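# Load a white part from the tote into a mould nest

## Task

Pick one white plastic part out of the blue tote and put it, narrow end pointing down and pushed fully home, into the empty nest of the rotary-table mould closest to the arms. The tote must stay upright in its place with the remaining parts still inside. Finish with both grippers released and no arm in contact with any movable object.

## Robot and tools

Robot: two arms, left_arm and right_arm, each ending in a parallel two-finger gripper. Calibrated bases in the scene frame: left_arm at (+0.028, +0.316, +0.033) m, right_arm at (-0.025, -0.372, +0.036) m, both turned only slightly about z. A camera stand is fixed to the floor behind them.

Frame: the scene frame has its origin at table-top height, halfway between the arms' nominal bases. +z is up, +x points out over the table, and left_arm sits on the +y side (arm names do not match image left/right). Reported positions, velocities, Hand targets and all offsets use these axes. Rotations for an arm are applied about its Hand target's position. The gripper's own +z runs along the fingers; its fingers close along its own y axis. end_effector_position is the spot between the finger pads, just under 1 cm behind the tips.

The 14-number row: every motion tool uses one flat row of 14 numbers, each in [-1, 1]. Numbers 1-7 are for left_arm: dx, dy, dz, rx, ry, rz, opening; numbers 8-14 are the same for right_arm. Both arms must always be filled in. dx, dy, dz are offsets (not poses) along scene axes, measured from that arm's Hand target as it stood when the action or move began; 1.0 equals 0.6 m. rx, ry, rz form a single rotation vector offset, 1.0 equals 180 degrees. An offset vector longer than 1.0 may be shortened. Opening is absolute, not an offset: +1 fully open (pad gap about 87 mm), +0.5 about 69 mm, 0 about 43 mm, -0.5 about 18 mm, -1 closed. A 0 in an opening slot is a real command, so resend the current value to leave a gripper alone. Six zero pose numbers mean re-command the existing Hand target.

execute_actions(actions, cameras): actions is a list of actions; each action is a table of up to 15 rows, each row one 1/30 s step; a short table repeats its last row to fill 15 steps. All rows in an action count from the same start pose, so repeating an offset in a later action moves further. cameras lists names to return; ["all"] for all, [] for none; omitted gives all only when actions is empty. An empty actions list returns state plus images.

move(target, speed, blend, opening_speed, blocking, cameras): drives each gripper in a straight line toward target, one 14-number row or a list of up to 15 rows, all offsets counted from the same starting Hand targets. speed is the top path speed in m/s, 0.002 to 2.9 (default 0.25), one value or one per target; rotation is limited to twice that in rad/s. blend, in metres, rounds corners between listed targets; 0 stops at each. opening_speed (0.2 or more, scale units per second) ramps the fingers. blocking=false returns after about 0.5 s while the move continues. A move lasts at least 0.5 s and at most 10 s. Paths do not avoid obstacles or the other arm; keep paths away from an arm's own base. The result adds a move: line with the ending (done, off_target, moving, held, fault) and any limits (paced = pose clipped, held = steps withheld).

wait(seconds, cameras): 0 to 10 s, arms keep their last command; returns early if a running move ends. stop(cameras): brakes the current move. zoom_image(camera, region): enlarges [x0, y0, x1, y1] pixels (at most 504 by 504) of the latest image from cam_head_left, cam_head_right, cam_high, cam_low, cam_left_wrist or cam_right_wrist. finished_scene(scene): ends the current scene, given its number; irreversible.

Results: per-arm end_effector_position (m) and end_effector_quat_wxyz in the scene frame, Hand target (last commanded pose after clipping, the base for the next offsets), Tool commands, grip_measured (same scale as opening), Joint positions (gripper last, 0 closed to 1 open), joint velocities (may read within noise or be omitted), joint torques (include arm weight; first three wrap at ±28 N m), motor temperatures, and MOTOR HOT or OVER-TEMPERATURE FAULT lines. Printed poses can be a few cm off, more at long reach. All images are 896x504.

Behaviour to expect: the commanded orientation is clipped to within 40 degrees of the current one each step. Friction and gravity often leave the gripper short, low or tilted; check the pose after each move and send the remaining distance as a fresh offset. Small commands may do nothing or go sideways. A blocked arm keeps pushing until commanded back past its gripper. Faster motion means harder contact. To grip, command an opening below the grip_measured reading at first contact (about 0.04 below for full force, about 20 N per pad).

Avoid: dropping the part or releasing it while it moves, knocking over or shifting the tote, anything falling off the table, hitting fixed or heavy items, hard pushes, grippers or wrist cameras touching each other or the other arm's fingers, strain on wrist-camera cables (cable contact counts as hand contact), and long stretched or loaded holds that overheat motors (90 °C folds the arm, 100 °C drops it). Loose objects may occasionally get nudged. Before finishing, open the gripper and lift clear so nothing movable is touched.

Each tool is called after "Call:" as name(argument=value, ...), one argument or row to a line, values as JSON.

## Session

Call:
execute_actions(
  actions=[],
)

Scene clock: 0.00 s.
left_arm: end_effector_position=(+0.3120, +0.2415, +0.2616) grip_measured=+1.000 end_effector_quat_wxyz=(+0.542, +0.103, +0.831, +0.070) | right_arm: end_effector_position=(+0.2310, -0.4574, +0.1255) grip_measured=+0.985 end_effector_quat_wxyz=(+0.450, +0.120, +0.878, -0.108)
Joint positions: left_arm=[-0.537 0.881 0.854 -0.45 -0.503 0.007 1] | right_arm=[-0.232 0.823 0.419 -0.208 0.095 -0.034 0.993]
Joint velocities: within noise
Joint torques (N m): no reading
Motor temperatures (°C): left_arm=[28 31 35 28 27 29 28] | right_arm=[29 32 35 28 27 28 31]
Heat: left arm: 35 °C; right arm: 35 °C.
Hand target: left_arm +0.3125, +0.2412, +0.2659; +0.547, +0.101, +0.829, +0.068 | right_arm +0.2344, -0.4583, +0.1320; +0.459, +0.120, +0.874, -0.109
Tool commands: left_gripper/opening=+1.0 right_gripper/opening=+1.0
camera_calibration:
cam_left_wrist: T_world_to_cam=[[-0.0995639, -0.970617, -0.219066, 0.319423], [-0.954538, 0.155336, -0.254417, 0.348673], [0.28097, 0.183776, -0.941957, 0.252936], [0, 0, 0, 1]] pos_world=[0.293557, 0.209393, 0.396937]
cam_right_wrist: T_world_to_cam=[[-0.315204, -0.944162, 0.0959412, -0.37519], [-0.94598, 0.304493, -0.111378, 0.397127], [0.0759456, -0.125865, -0.989136, 0.194348], [0, 0, 0, 1]] pos_world=[0.242653, -0.450701, 0.272464]

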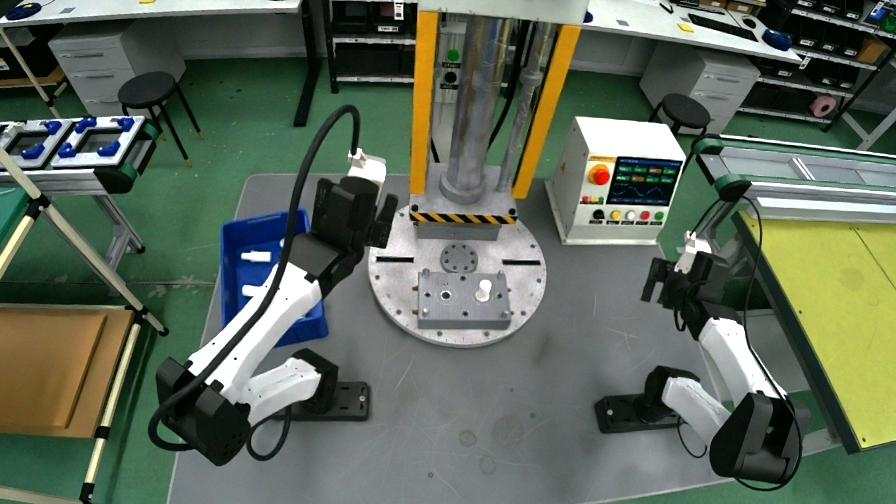

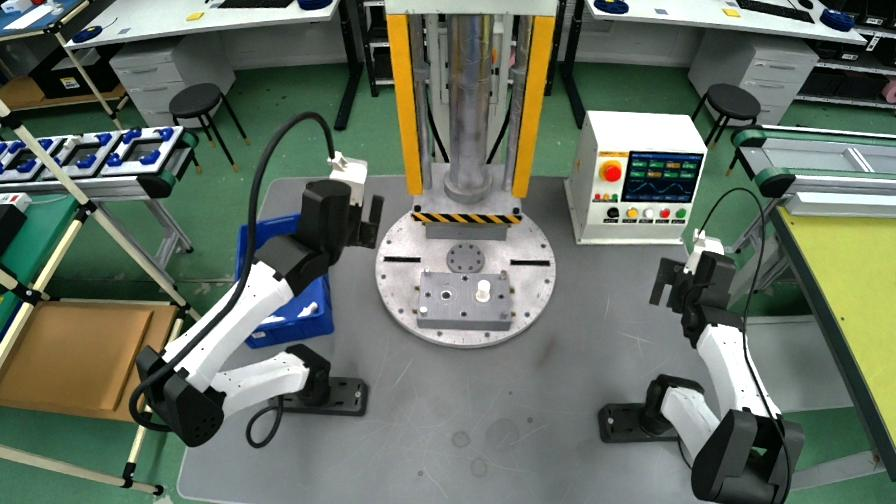

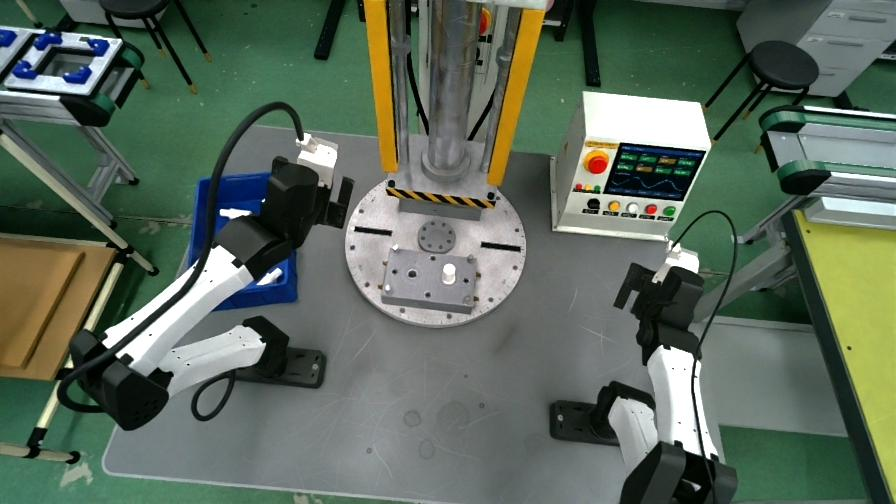

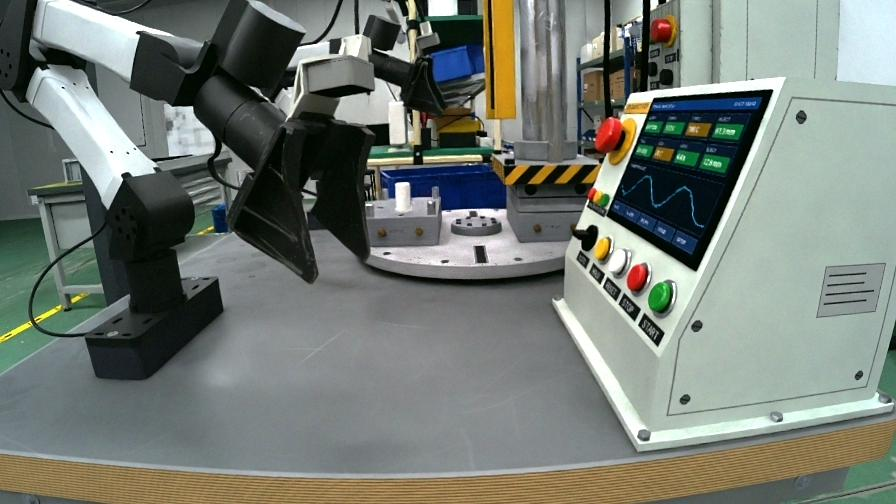

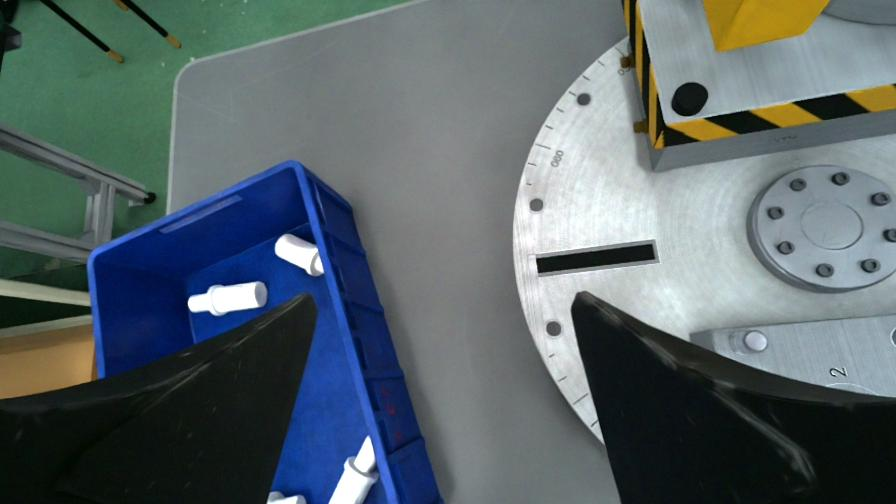

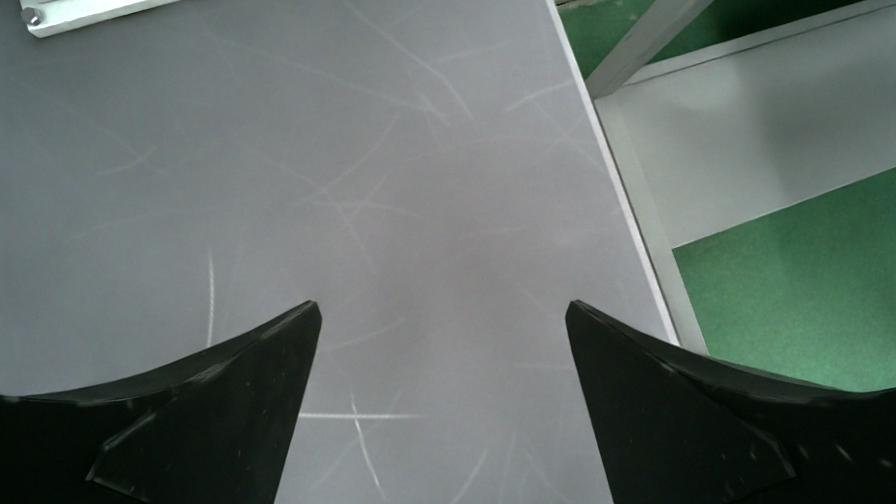

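Call:
move(
  target=[-0.004, 0.281, 0.057, -0.0763, 0.0507, 0.1194, 0.2, -0.057, 0.5305, 0.058, 0.0783, -0.0476, 0.2996, 0.5],
  speed=0.3,
  cameras=["cam_left_wrist", "cam_right_wrist", "cam_low", "cam_high"],
)

Scene clock: 32.03 s.
left_arm: end_effector_position=(+0.3085, +0.4085, +0.2926) grip_measured=+0.200 end_effector_quat_wxyz=(+0.461, -0.120, +0.877, +0.062) | right_arm: end_effector_position=(+0.1945, -0.1511, +0.1497) grip_measured=+0.500 end_effector_quat_wxyz=(+0.487, -0.230, +0.817, +0.206)
Joint positions: left_arm=[0.364 1.019 1.177 -0.763 0.068 0.044 0.6] | right_arm=[0.875 0.931 0.433 0.034 0.158 0.205 0.75]
Joint torques (N m): left_arm=[1.42 -1.39 10.91 1.66 0.25 0.1] | right_arm=[-0.02 -0.94 9.91 2.5 0.02 0.01]
Motor temperatures (°C): left_arm=[28 31 41 31 27 29 28] | right_arm=[29 32 41 34 27 28 31]
Heat: left arm: 41 °C; right arm: 41 °C.
Hand target: left_arm +0.3100, +0.4098, +0.3002; +0.465, -0.116, +0.875, +0.061 | right_arm +0.2002, -0.1400, +0.1668; +0.502, -0.227, +0.804, +0.223
Off the commanded pose: left_arm 0.008 m, 1 deg | right_arm 0.021 m, 3 deg.
move: off_target (right_arm)
camera_calibration:
cam_left_wrist: T_world_to_cam=[[0.264328, -0.96436, 0.0118293, 0.305527], [-0.960536, -0.264342, -0.086573, 0.451413], [0.0866145, 0.0115212, -0.996175, 0.398542], [0, 0, 0, 1]] pos_world=[0.318319, 0.409374, 0.432484]
cam_right_wrist: T_world_to_cam=[[0.568628, -0.816386, -0.10088, -0.222866], [-0.807769, -0.530986, -0.256054, 0.1405], [0.155474, 0.227087, -0.961384, 0.293266], [0, 0, 0, 1]] pos_world=[0.194624, -0.173938, 0.295434]
Images, in order (width x height): cam_high 896x504, cam_low 896x504, cam_left_wrist 896x504, cam_right_wrist 896x504.

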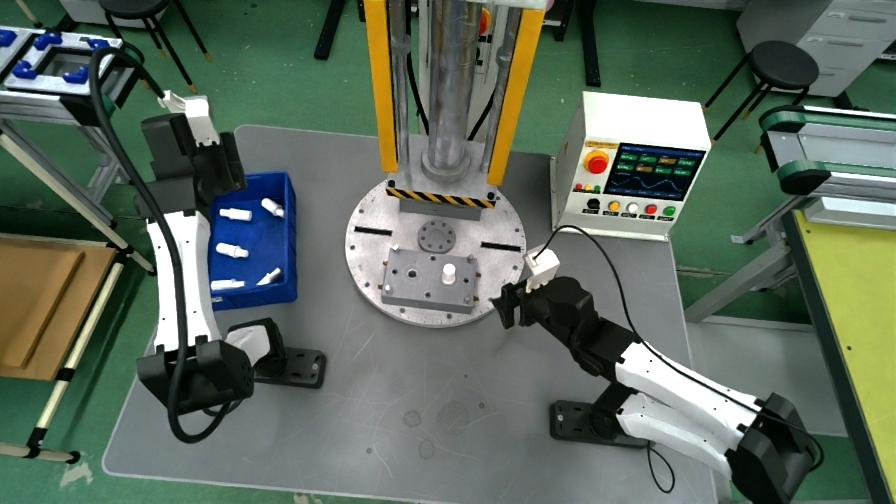

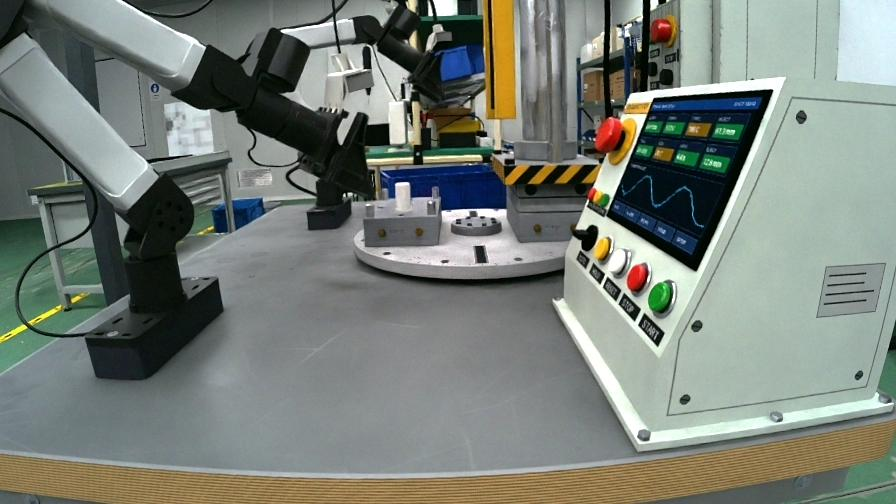

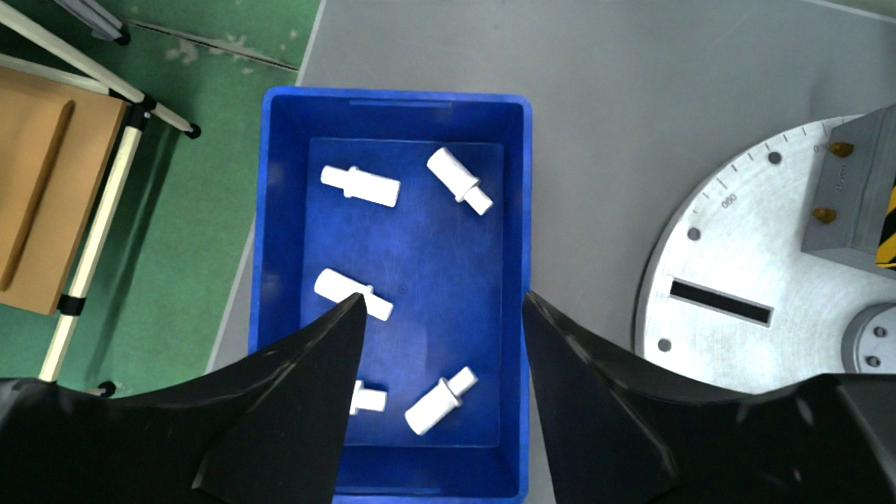

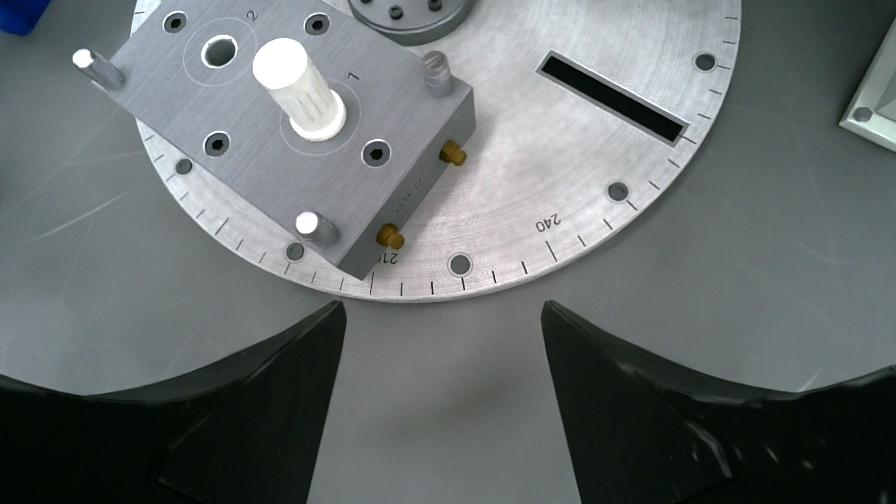

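Call:
zoom_image(
  camera="cam_left_wrist",
  region=[290, 130, 510, 340],
)

Call:
zoom_image(
  camera="cam_right_wrist",
  region=[130, 0, 380, 180],
)

Scaled by 2.291 from the camera's 896x504 image, which has a finer 1280x720 frame.

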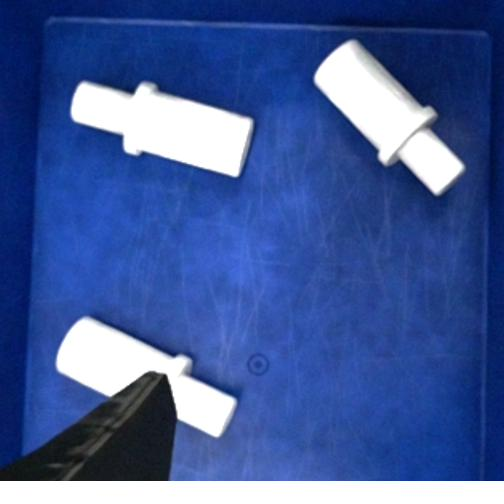

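Scaled by 2.016 from the camera's 896x504 image, which has a finer 1280x720 frame.

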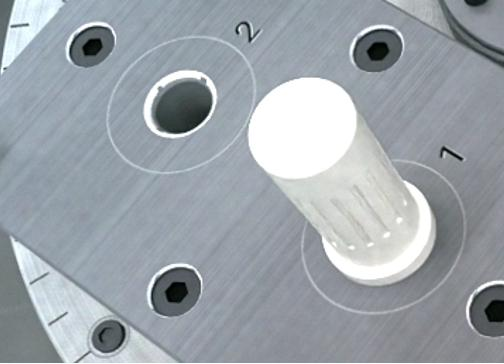

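Call:
move(
  target=[
    [-0.0272, 0.1618, -0.1, -0.1335, 0.1228, 0.3509, 0.1, 0, -0.183, 0, 0, 0, 0, 0.5],
    [-0.0272, 0.1618, -0.267, -0.1335, 0.1228, 0.3509, 0.1, 0, -0.183, 0, 0, 0, 0, 0.5],
  ],
  speed=0.25,
  blend=[0.03, 0],
  cameras=["cam_left_wrist", "cam_high"],
)

Scene clock: 117.57 s.
left_arm: end_effector_position=(+0.2951, +0.5020, +0.1410) grip_measured=+0.100 end_effector_quat_wxyz=(+0.160, -0.620, +0.757, +0.132) | right_arm: end_effector_position=(+0.2024, -0.2491, +0.1688) grip_measured=+0.500 end_effector_quat_wxyz=(+0.504, -0.222, +0.804, +0.223)
Joint positions: left_arm=[0.542 1.61 1.288 -0.962 -0.31 -0.798 0.55] | right_arm=[0.24 0.602 0.394 -0.238 -0.429 -0.05 0.75]
Joint torques (N m): left_arm=[1.28 -6.63 6.78 1 -0.29 -0.08] | right_arm=[-0.79 -0.68 6.71 2.03 -0.17 -0.11]
Motor temperatures (°C): left_arm=[28 31 45 33 27 29 28] | right_arm=[29 32 47 38 27 28 31]
Heat: left arm: 45 °C; right arm: 47 °C.
Hand target: left_arm +0.2938, +0.5068, +0.1400; +0.166, -0.627, +0.749, +0.139 | right_arm +0.2002, -0.2499, +0.1667; +0.502, -0.227, +0.804, +0.223
Off the commanded pose: left_arm 0.005 m, 2 deg | right_arm 0.003 m, 1 deg.
move: done
camera_calibration:
cam_left_wrist: T_world_to_cam=[[0.981099, -0.19333, 0.00829985, -0.196988], [-0.176735, -0.877766, 0.4453, 0.451675], [-0.0788043, -0.43835, -0.895343, 0.508145], [0, 0, 0, 1]] pos_world=[0.313135, 0.581127, 0.255469]
Images, in order (width x height): cam_high 896x504, cam_left_wrist 896x504.

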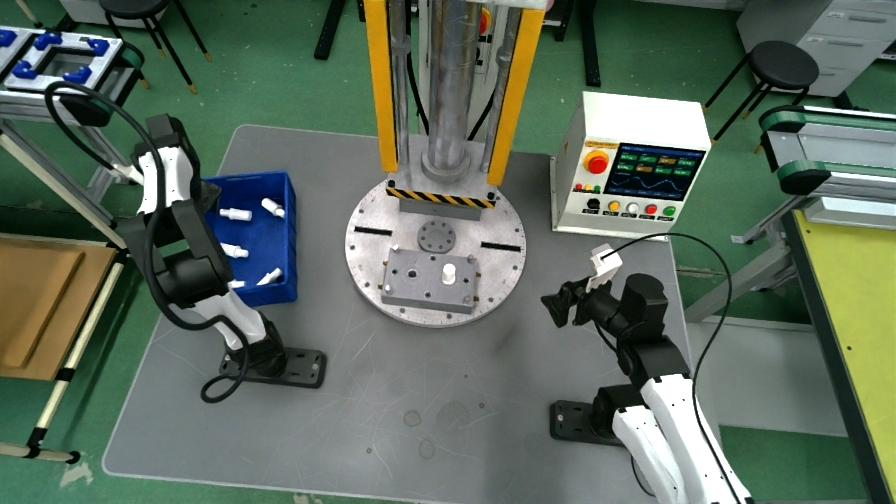

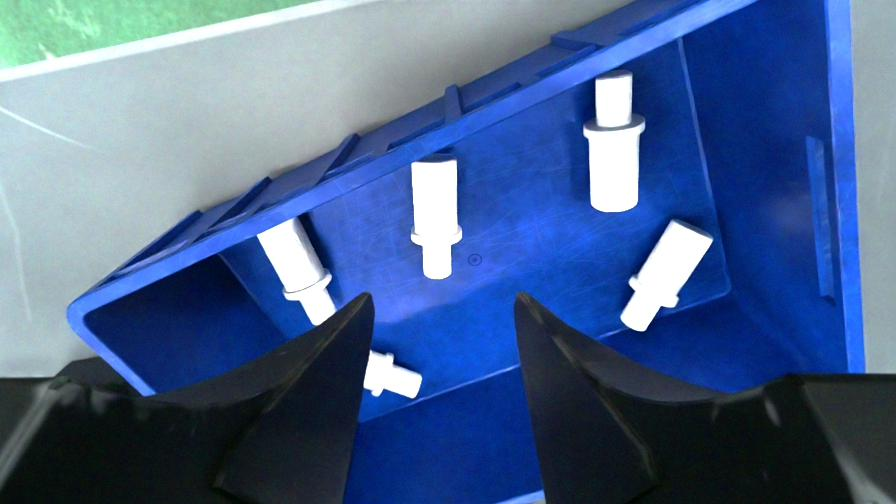

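Call:
move(
  target=[
    [-0.0072, 0.0047, -0.08, 0, 0, 0, 0.1, 0, 0, 0, 0, 0, 0, 0.5],
    [-0.0072, 0.0047, -0.165, 0, 0, 0, 0.1, 0, 0, 0, 0, 0, 0, 0.5],
  ],
  speed=0.15,
  blend=[0.02, 0],
  cameras=["cam_left_wrist", "cam_high"],
)

Scene clock: 140.70 s.
left_arm: end_effector_position=(+0.2896, +0.5040, +0.0466) grip_measured=+0.100 end_effector_quat_wxyz=(+0.163, -0.625, +0.751, +0.133) | right_arm: end_effector_position=(+0.2024, -0.2491, +0.1688) grip_measured=+0.500 end_effector_quat_wxyz=(+0.504, -0.222, +0.804, +0.223)
Joint positions: left_arm=[0.556 1.69 0.982 -0.568 -0.309 -0.798 0.55] | right_arm=[0.24 0.602 0.394 -0.238 -0.429 -0.05 0.75]
Joint torques (N m): left_arm=[1.4 -5.33 6.41 1.15 -0.25 0.07] | right_arm=[-0.84 -0.69 6.86 2.03 -0.17 -0.11]
Heat: left arm: 43 °C; right arm: 45 °C.
Hand target: left_arm +0.2894, +0.5097, +0.0410; +0.166, -0.627, +0.749, +0.139 | right_arm +0.2002, -0.2499, +0.1667; +0.502, -0.227, +0.804, +0.223
Off the commanded pose: left_arm 0.008 m, 1 deg | right_arm 0.003 m, 1 deg.
move: done
camera_calibration:
cam_left_wrist: T_world_to_cam=[[0.983628, -0.179621, 0.014556, -0.19843], [-0.16756, -0.881865, 0.440724, 0.494204], [-0.0663268, -0.435947, -0.897525, 0.419244], [0, 0, 0, 1]] pos_world=[0.305797, 0.582948, 0.161362]
Images, in order (width x height): cam_high 896x504, cam_left_wrist 896x504.

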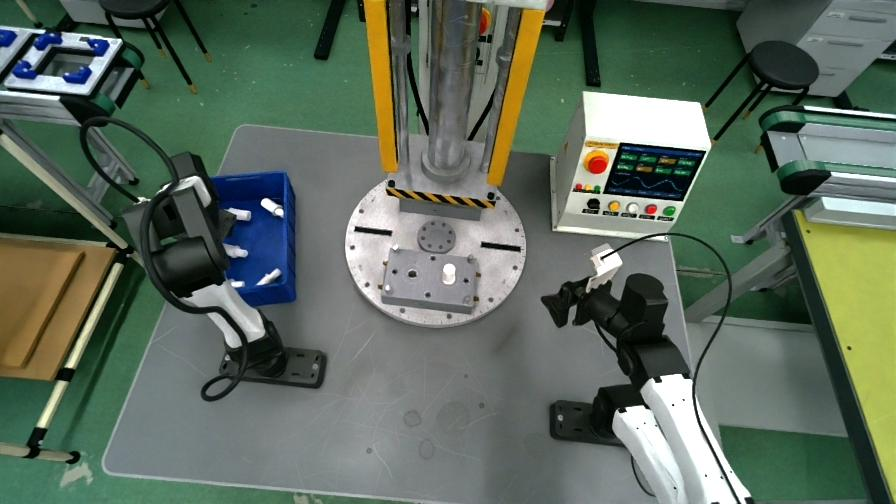

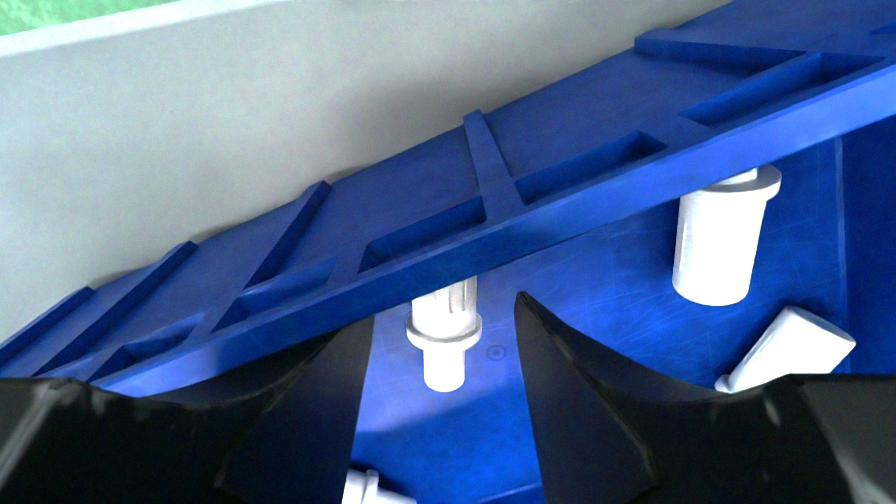

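Call:
move(
  target=[0, 0, -0.045, 0, 0, 0, 0.1, 0, 0, 0, 0, 0, 0, 0.5],
  speed=0.1,
  cameras=["cam_left_wrist", "cam_high"],
)

Scene clock: 148.33 s.
left_arm: end_effector_position=(+0.2923, +0.5056, +0.0228) grip_measured=+0.100 end_effector_quat_wxyz=(+0.168, -0.626, +0.750, +0.132) | right_arm: end_effector_position=(+0.2024, -0.2491, +0.1688) grip_measured=+0.500 end_effector_quat_wxyz=(+0.504, -0.222, +0.804, +0.223)
Joint positions: left_arm=[0.556 1.741 0.931 -0.455 -0.31 -0.798 0.55] | right_arm=[0.24 0.602 0.394 -0.238 -0.429 -0.05 0.75]
Joint torques (N m): left_arm=[1.4 -5.04 5.61 1.17 -0.25 0.07] | right_arm=[-0.77 -0.72 6.75 2.04 -0.19 -0.13]
Heat: left arm: 43 °C; right arm: 45 °C.
Hand target: left_arm +0.2895, +0.5098, +0.0141; +0.166, -0.627, +0.749, +0.139 | right_arm +0.2002, -0.2499, +0.1667; +0.502, -0.227, +0.804, +0.223
Off the commanded pose: left_arm 0.010 m, 1 deg | right_arm 0.003 m, 1 deg.
move: done
camera_calibration:
cam_left_wrist: T_world_to_cam=[[0.983496, -0.179548, 0.0223107, -0.200505], [-0.171311, -0.884437, 0.434078, 0.509177], [-0.0582054, -0.430736, -0.900599, 0.393852], [0, 0, 0, 1]] pos_world=[0.307348, 0.58398, 0.138154]
Images, in order (width x height): cam_high 896x504, cam_left_wrist 896x504.

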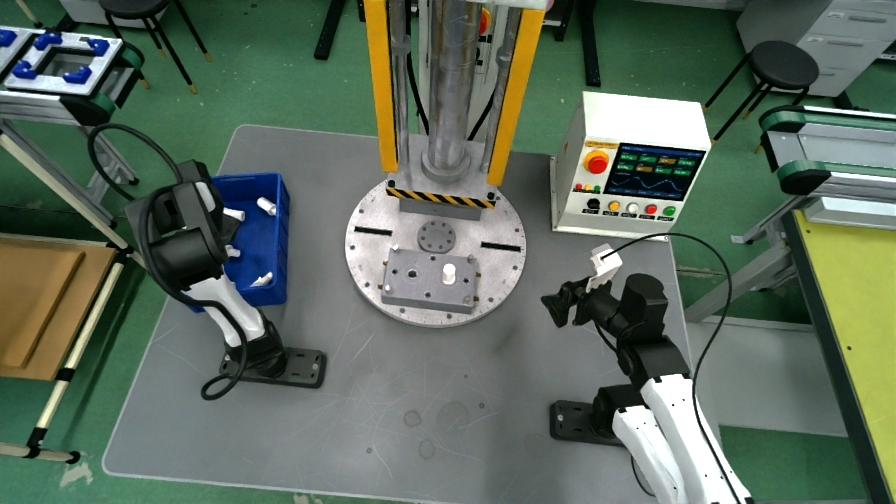

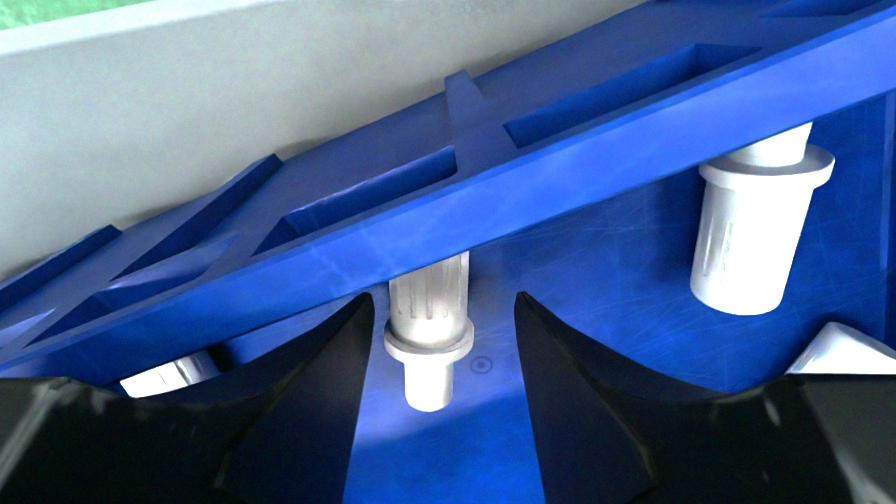

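Call:
move(
  target=[-0.008, -0.012, -0.009, 0, 0, 0, 0.1, 0, 0, 0, 0, 0, 0, 0.5],
  speed=0.06,
  cameras=["cam_left_wrist", "cam_high"],
)

Scene clock: 174.93 s.
left_arm: end_effector_position=(+0.2923, +0.5105, +0.0195) grip_measured=+0.100 end_effector_quat_wxyz=(+0.183, -0.625, +0.745, +0.146) | right_arm: end_effector_position=(+0.2024, -0.2491, +0.1688) grip_measured=+0.500 end_effector_quat_wxyz=(+0.504, -0.222, +0.804, +0.223)
Joint positions: left_arm=[0.551 1.741 0.905 -0.404 -0.342 -0.798 0.55] | right_arm=[0.24 0.602 0.394 -0.238 -0.429 -0.05 0.75]
Joint torques (N m): left_arm=[0.8 -5.96 4.14 0.99 0.05 -0.05] | right_arm=[-0.88 -0.69 6.78 2.02 -0.19 -0.14]
Heat: left arm: 42 °C; right arm: 44 °C.
Hand target: left_arm +0.2847, +0.5025, +0.0087; +0.166, -0.627, +0.749, +0.139 | right_arm +0.2002, -0.2499, +0.1667; +0.502, -0.227, +0.804, +0.223
Off the commanded pose: left_arm 0.015 m, 2 deg | right_arm 0.003 m, 1 deg.
move: off_target (left_arm)
camera_calibration:
cam_left_wrist: T_world_to_cam=[[0.984303, -0.175234, 0.0209993, -0.202106], [-0.169046, -0.901916, 0.397455, 0.523812], [-0.0507077, -0.394766, -0.917382, 0.37285], [0, 0, 0, 1]] pos_world=[0.306388, 0.584207, 0.138098]
Images, in order (width x height): cam_high 896x504, cam_left_wrist 896x504.

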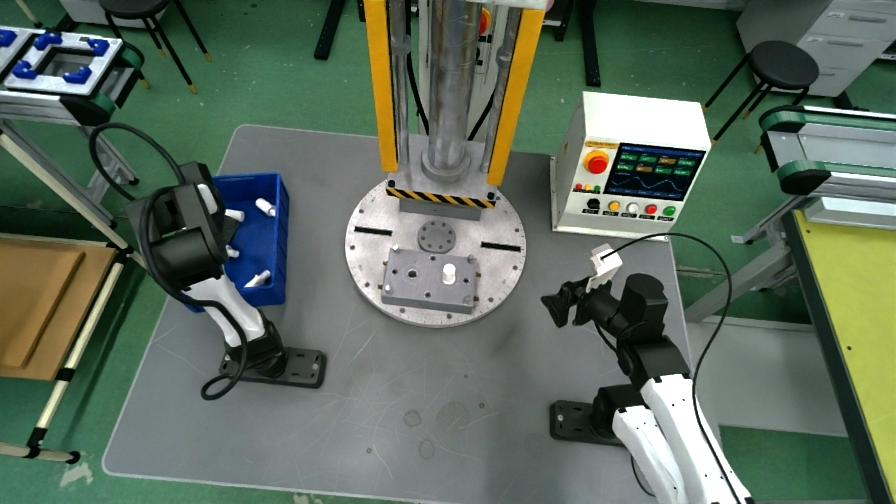

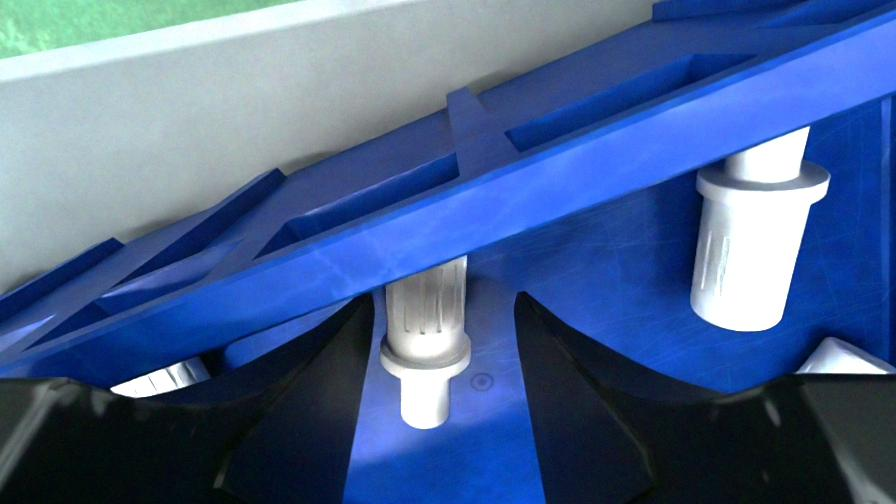

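Call:
wait(
  seconds=0.1,
  cameras=["cam_high", "cam_head_left", "cam_head_right"],
)

Call:
zoom_image(
  camera="cam_head_right",
  region=[170, 150, 370, 370],
)

Call:
zoom_image(
  camera="cam_high",
  region=[110, 130, 310, 330],
)

Scene clock: 183.90 s.
left_arm: end_effector_position=(+0.2923, +0.5105, +0.0195) grip_measured=+0.100 end_effector_quat_wxyz=(+0.183, -0.625, +0.745, +0.146) | right_arm: end_effector_position=(+0.2024, -0.2491, +0.1688) grip_measured=+0.500 end_effector_quat_wxyz=(+0.504, -0.222, +0.804, +0.223)
Joint positions: left_arm=[0.551 1.741 0.905 -0.404 -0.342 -0.798 0.55] | right_arm=[0.24 0.602 0.394 -0.238 -0.429 -0.05 0.75]
Joint torques (N m): left_arm=[0.8 -5.96 4.12 0.95 0.05 -0.05] | right_arm=[-0.83 -0.77 6.82 2.02 -0.15 -0.14]
Heat: left arm: 41 °C; right arm: 44 °C.
Hand target: left_arm +0.2847, +0.5025, +0.0086; +0.166, -0.627, +0.749, +0.139 | right_arm +0.2002, -0.2499, +0.1667; +0.502, -0.227, +0.804, +0.223
Tool commands: left_gripper/opening=+0.1 right_gripper/opening=+0.5
Off the commanded pose: left_arm 0.015 m, 2 deg | right_arm 0.003 m, 1 deg.
wait: 0.10 s; at rest from the start
Images, in order (width x height): cam_head_left 896x504, cam_head_right 896x504, cam_high 896x504.

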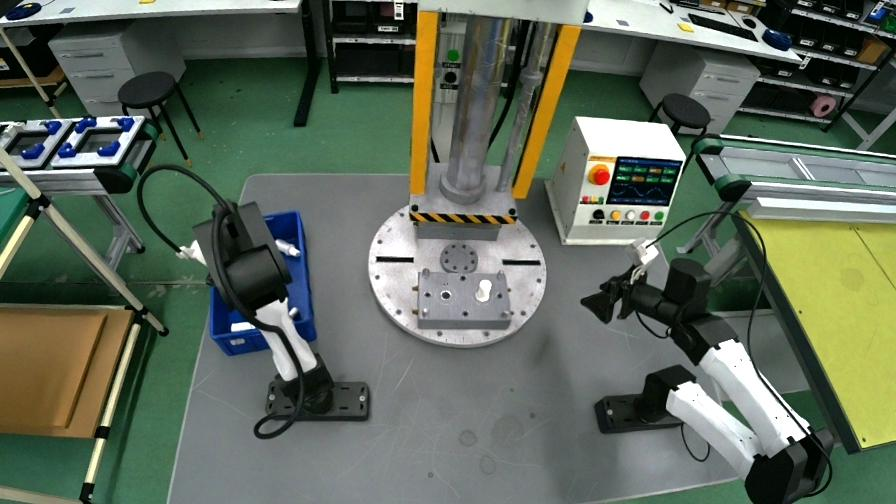

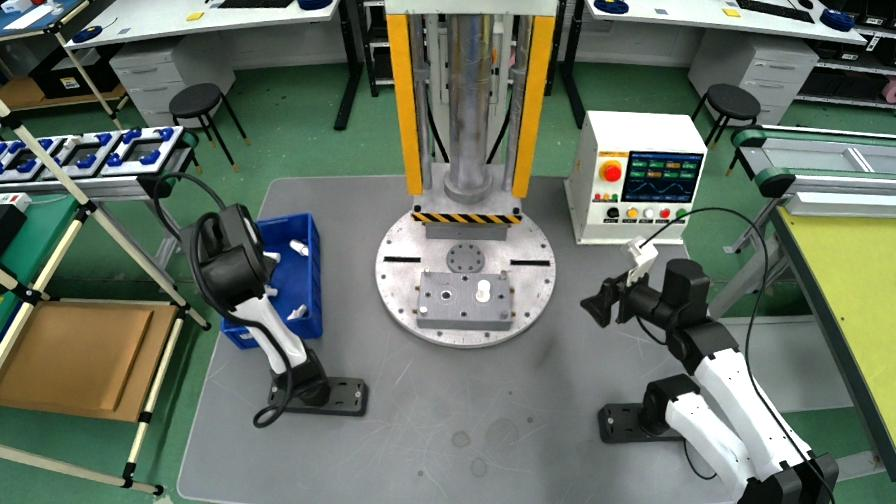

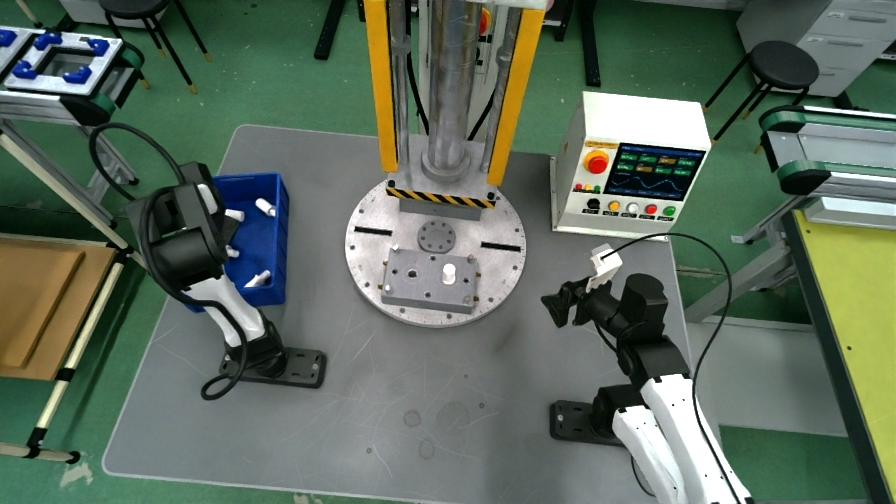

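Scaled by 2.291 from the camera's 896x504 image, which has a finer 1280x720 frame.

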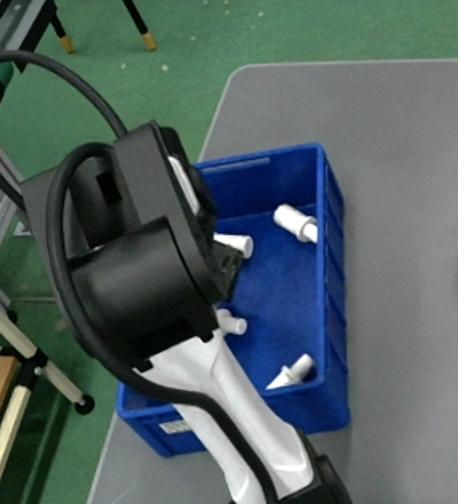

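Scaled by 2.520 from the camera's 896x504 image, which has a finer 1280x720 frame.

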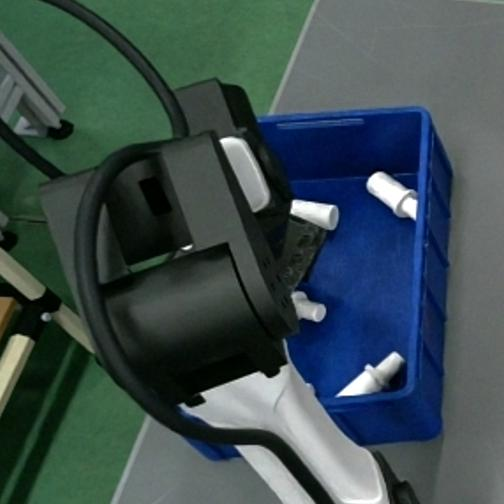

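Call:
move(
  target=[0, 0, 0.004, 0, 0, 0, -0.43, 0, 0, 0, 0, 0, 0, 0.5],
  speed=0.05,
  opening_speed=0.4,
  cameras=["cam_left_wrist"],
)

Scene clock: 194.93 s.
left_arm: end_effector_position=(+0.2880, +0.5068, +0.0162) grip_measured=-0.263 end_effector_quat_wxyz=(+0.175, -0.624, +0.748, +0.145) | right_arm: end_effector_position=(+0.2024, -0.2491, +0.1688) grip_measured=+0.500 end_effector_quat_wxyz=(+0.504, -0.222, +0.804, +0.223)
Joint positions: left_arm=[0.551 1.741 0.894 -0.409 -0.338 -0.798 0.369] | right_arm=[0.24 0.602 0.394 -0.238 -0.429 -0.05 0.75]
Joint torques (N m): left_arm=[0.83 -6.27 5.52 0.88 0.01 -0.06] | right_arm=[-0.87 -0.61 6.69 2.04 -0.14 -0.11]
Heat: left arm: 41 °C; right arm: 44 °C.
Hand target: left_arm +0.2847, +0.5025, +0.0111; +0.166, -0.627, +0.749, +0.139 | right_arm +0.2002, -0.2499, +0.1667; +0.502, -0.227, +0.804, +0.223
Off the commanded pose: left_arm 0.008 m, 1 deg | right_arm 0.003 m, 1 deg.
move: done
camera_calibration:
cam_left_wrist: T_world_to_cam=[[0.984132, -0.177086, 0.0111591, -0.197236], [-0.166018, -0.896775, 0.410161, 0.517472], [-0.0626267, -0.405505, -0.911945, 0.376842], [0, 0, 0, 1]] pos_world=[0.303617, 0.581939, 0.133613]
Images, in order (width x height): cam_left_wrist 896x504.

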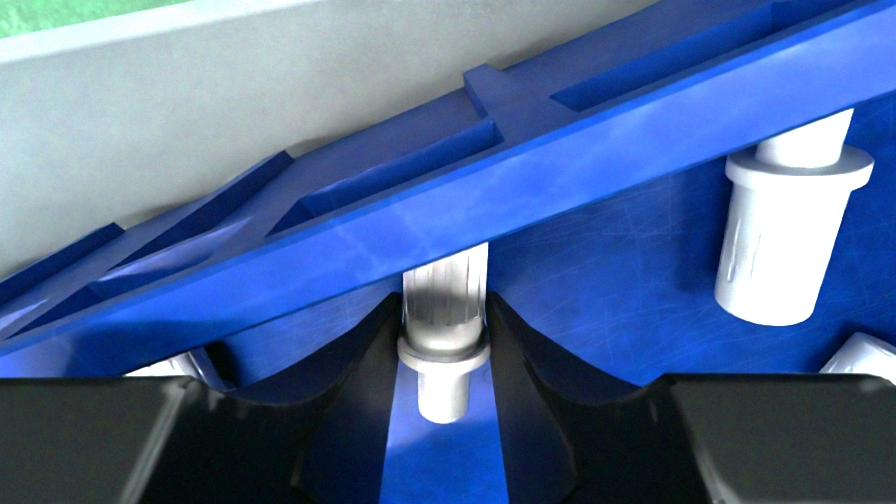

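Call:
move(
  target=[
    [0, 0, 0.002, 0, 0, 0, 0.05, 0, 0, 0, 0, 0, 0, 0.5],
    [0.0102, 0.042, 0.04, 0.0328, -0.0058, 0, 0.05, 0, 0, 0, 0, 0, 0, 0.5],
    [0.0102, 0.042, 0.003, 0.0328, -0.0058, 0, 0.05, 0, 0, 0, 0, 0, 0, 0.5],
  ],
  speed=0.08,
  cameras=["cam_left_wrist", "cam_high"],
)

Scene clock: 243.93 s.
left_arm: end_effector_position=(+0.2952, +0.5214, +0.0206) grip_measured=+0.050 end_effector_quat_wxyz=(+0.208, -0.618, +0.741, +0.159) | right_arm: end_effector_position=(+0.2024, -0.2491, +0.1688) grip_measured=+0.500 end_effector_quat_wxyz=(+0.504, -0.222, +0.804, +0.223)
Joint positions: left_arm=[0.557 1.735 0.883 -0.333 -0.372 -0.772 0.525] | right_arm=[0.24 0.602 0.394 -0.238 -0.429 -0.05 0.75]
Joint torques (N m): left_arm=[1.58 -4.9 5.87 1.29 -0.37 0.11] | right_arm=[-0.87 -0.69 6.78 2.04 -0.17 -0.13]
Heat: left arm: 41 °C; right arm: 43 °C.
Hand target: left_arm +0.2907, +0.5277, +0.0128; +0.205, -0.618, +0.739, +0.172 | right_arm +0.2002, -0.2499, +0.1667; +0.502, -0.227, +0.804, +0.223
Off the commanded pose: left_arm 0.011 m, 2 deg | right_arm 0.003 m, 1 deg.
move: off_target (left_arm)
camera_calibration:
cam_left_wrist: T_world_to_cam=[[0.982496, -0.183753, 0.0306009, -0.198272], [-0.182958, -0.920944, 0.344076, 0.548857], [-0.0350433, -0.343652, -0.938443, 0.347405], [0, 0, 0, 1]] pos_world=[0.307393, 0.58842, 0.143239]
Images, in order (width x height): cam_high 896x504, cam_left_wrist 896x504.

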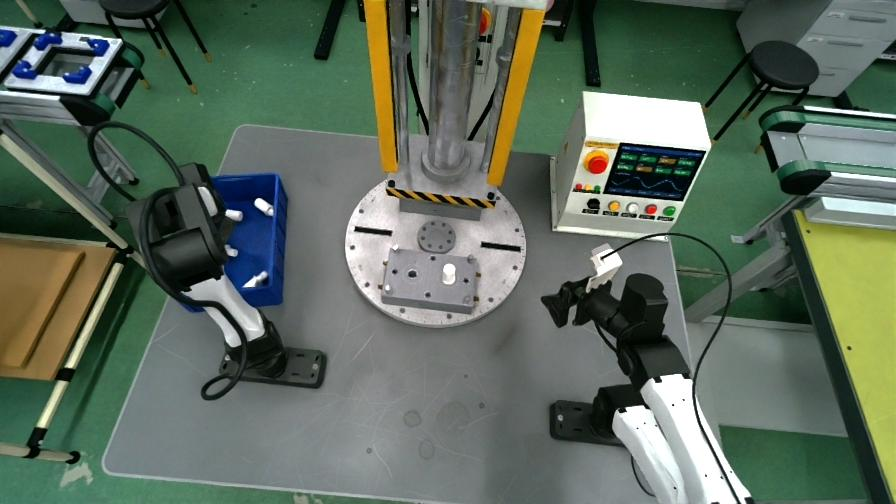

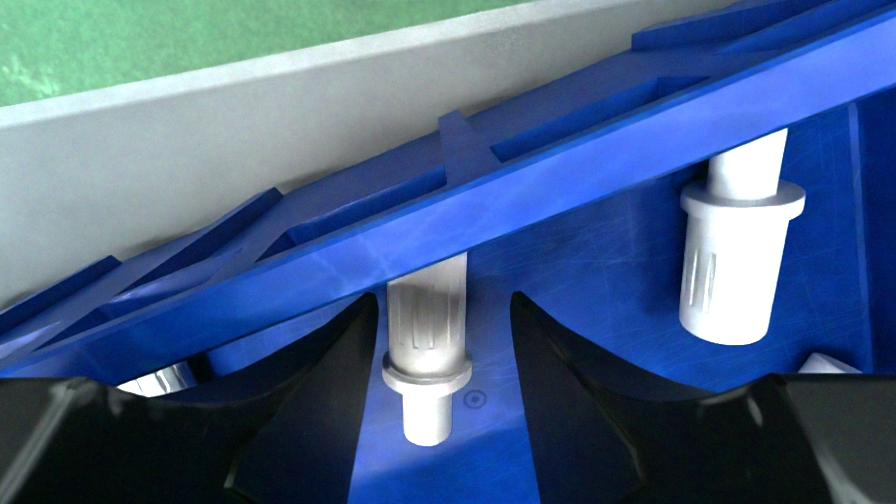

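Call:
move(
  target=[0, 0, 0.002, 0, 0, 0, -0.43, 0, 0, 0, 0, 0, 0, 0.5],
  speed=0.05,
  opening_speed=0.4,
  cameras=["cam_left_wrist"],
)

Scene clock: 253.67 s.
left_arm: end_effector_position=(+0.2961, +0.5220, +0.0209) grip_measured=-0.345 end_effector_quat_wxyz=(+0.210, -0.617, +0.741, +0.159) | right_arm: end_effector_position=(+0.2024, -0.2491, +0.1688) grip_measured=+0.500 end_effector_quat_wxyz=(+0.504, -0.222, +0.804, +0.223)
Joint positions: left_arm=[0.557 1.735 0.883 -0.328 -0.372 -0.769 0.328] | right_arm=[0.24 0.602 0.394 -0.238 -0.429 -0.05 0.75]
Joint torques (N m): left_arm=[1.57 -5.14 6.11 1.2 -0.37 0.08] | right_arm=[-0.83 -0.69 6.65 2 -0.18 -0.12]
Heat: left arm: 41 °C; right arm: 43 °C.
Hand target: left_arm +0.2908, +0.5277, +0.0140; +0.205, -0.618, +0.739, +0.172 | right_arm +0.2002, -0.2499, +0.1667; +0.502, -0.227, +0.804, +0.223
Off the commanded pose: left_arm 0.010 m, 2 deg | right_arm 0.003 m, 1 deg.
move: done
camera_calibration:
cam_left_wrist: T_world_to_cam=[[0.982038, -0.185803, 0.0328448, -0.197826], [-0.185751, -0.921452, 0.341208, 0.550567], [-0.0331324, -0.34118, -0.939414, 0.346064], [0, 0, 0, 1]] pos_world=[0.308007, 0.588634, 0.143737]
Images, in order (width x height): cam_left_wrist 896x504.

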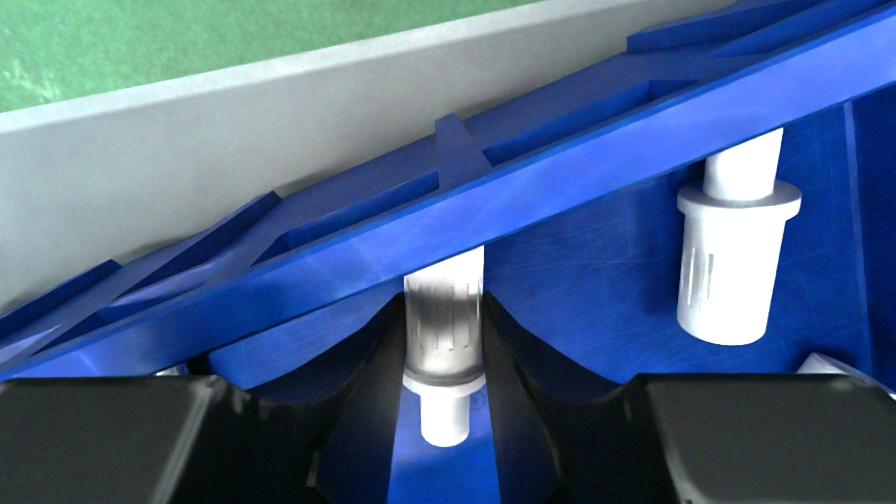

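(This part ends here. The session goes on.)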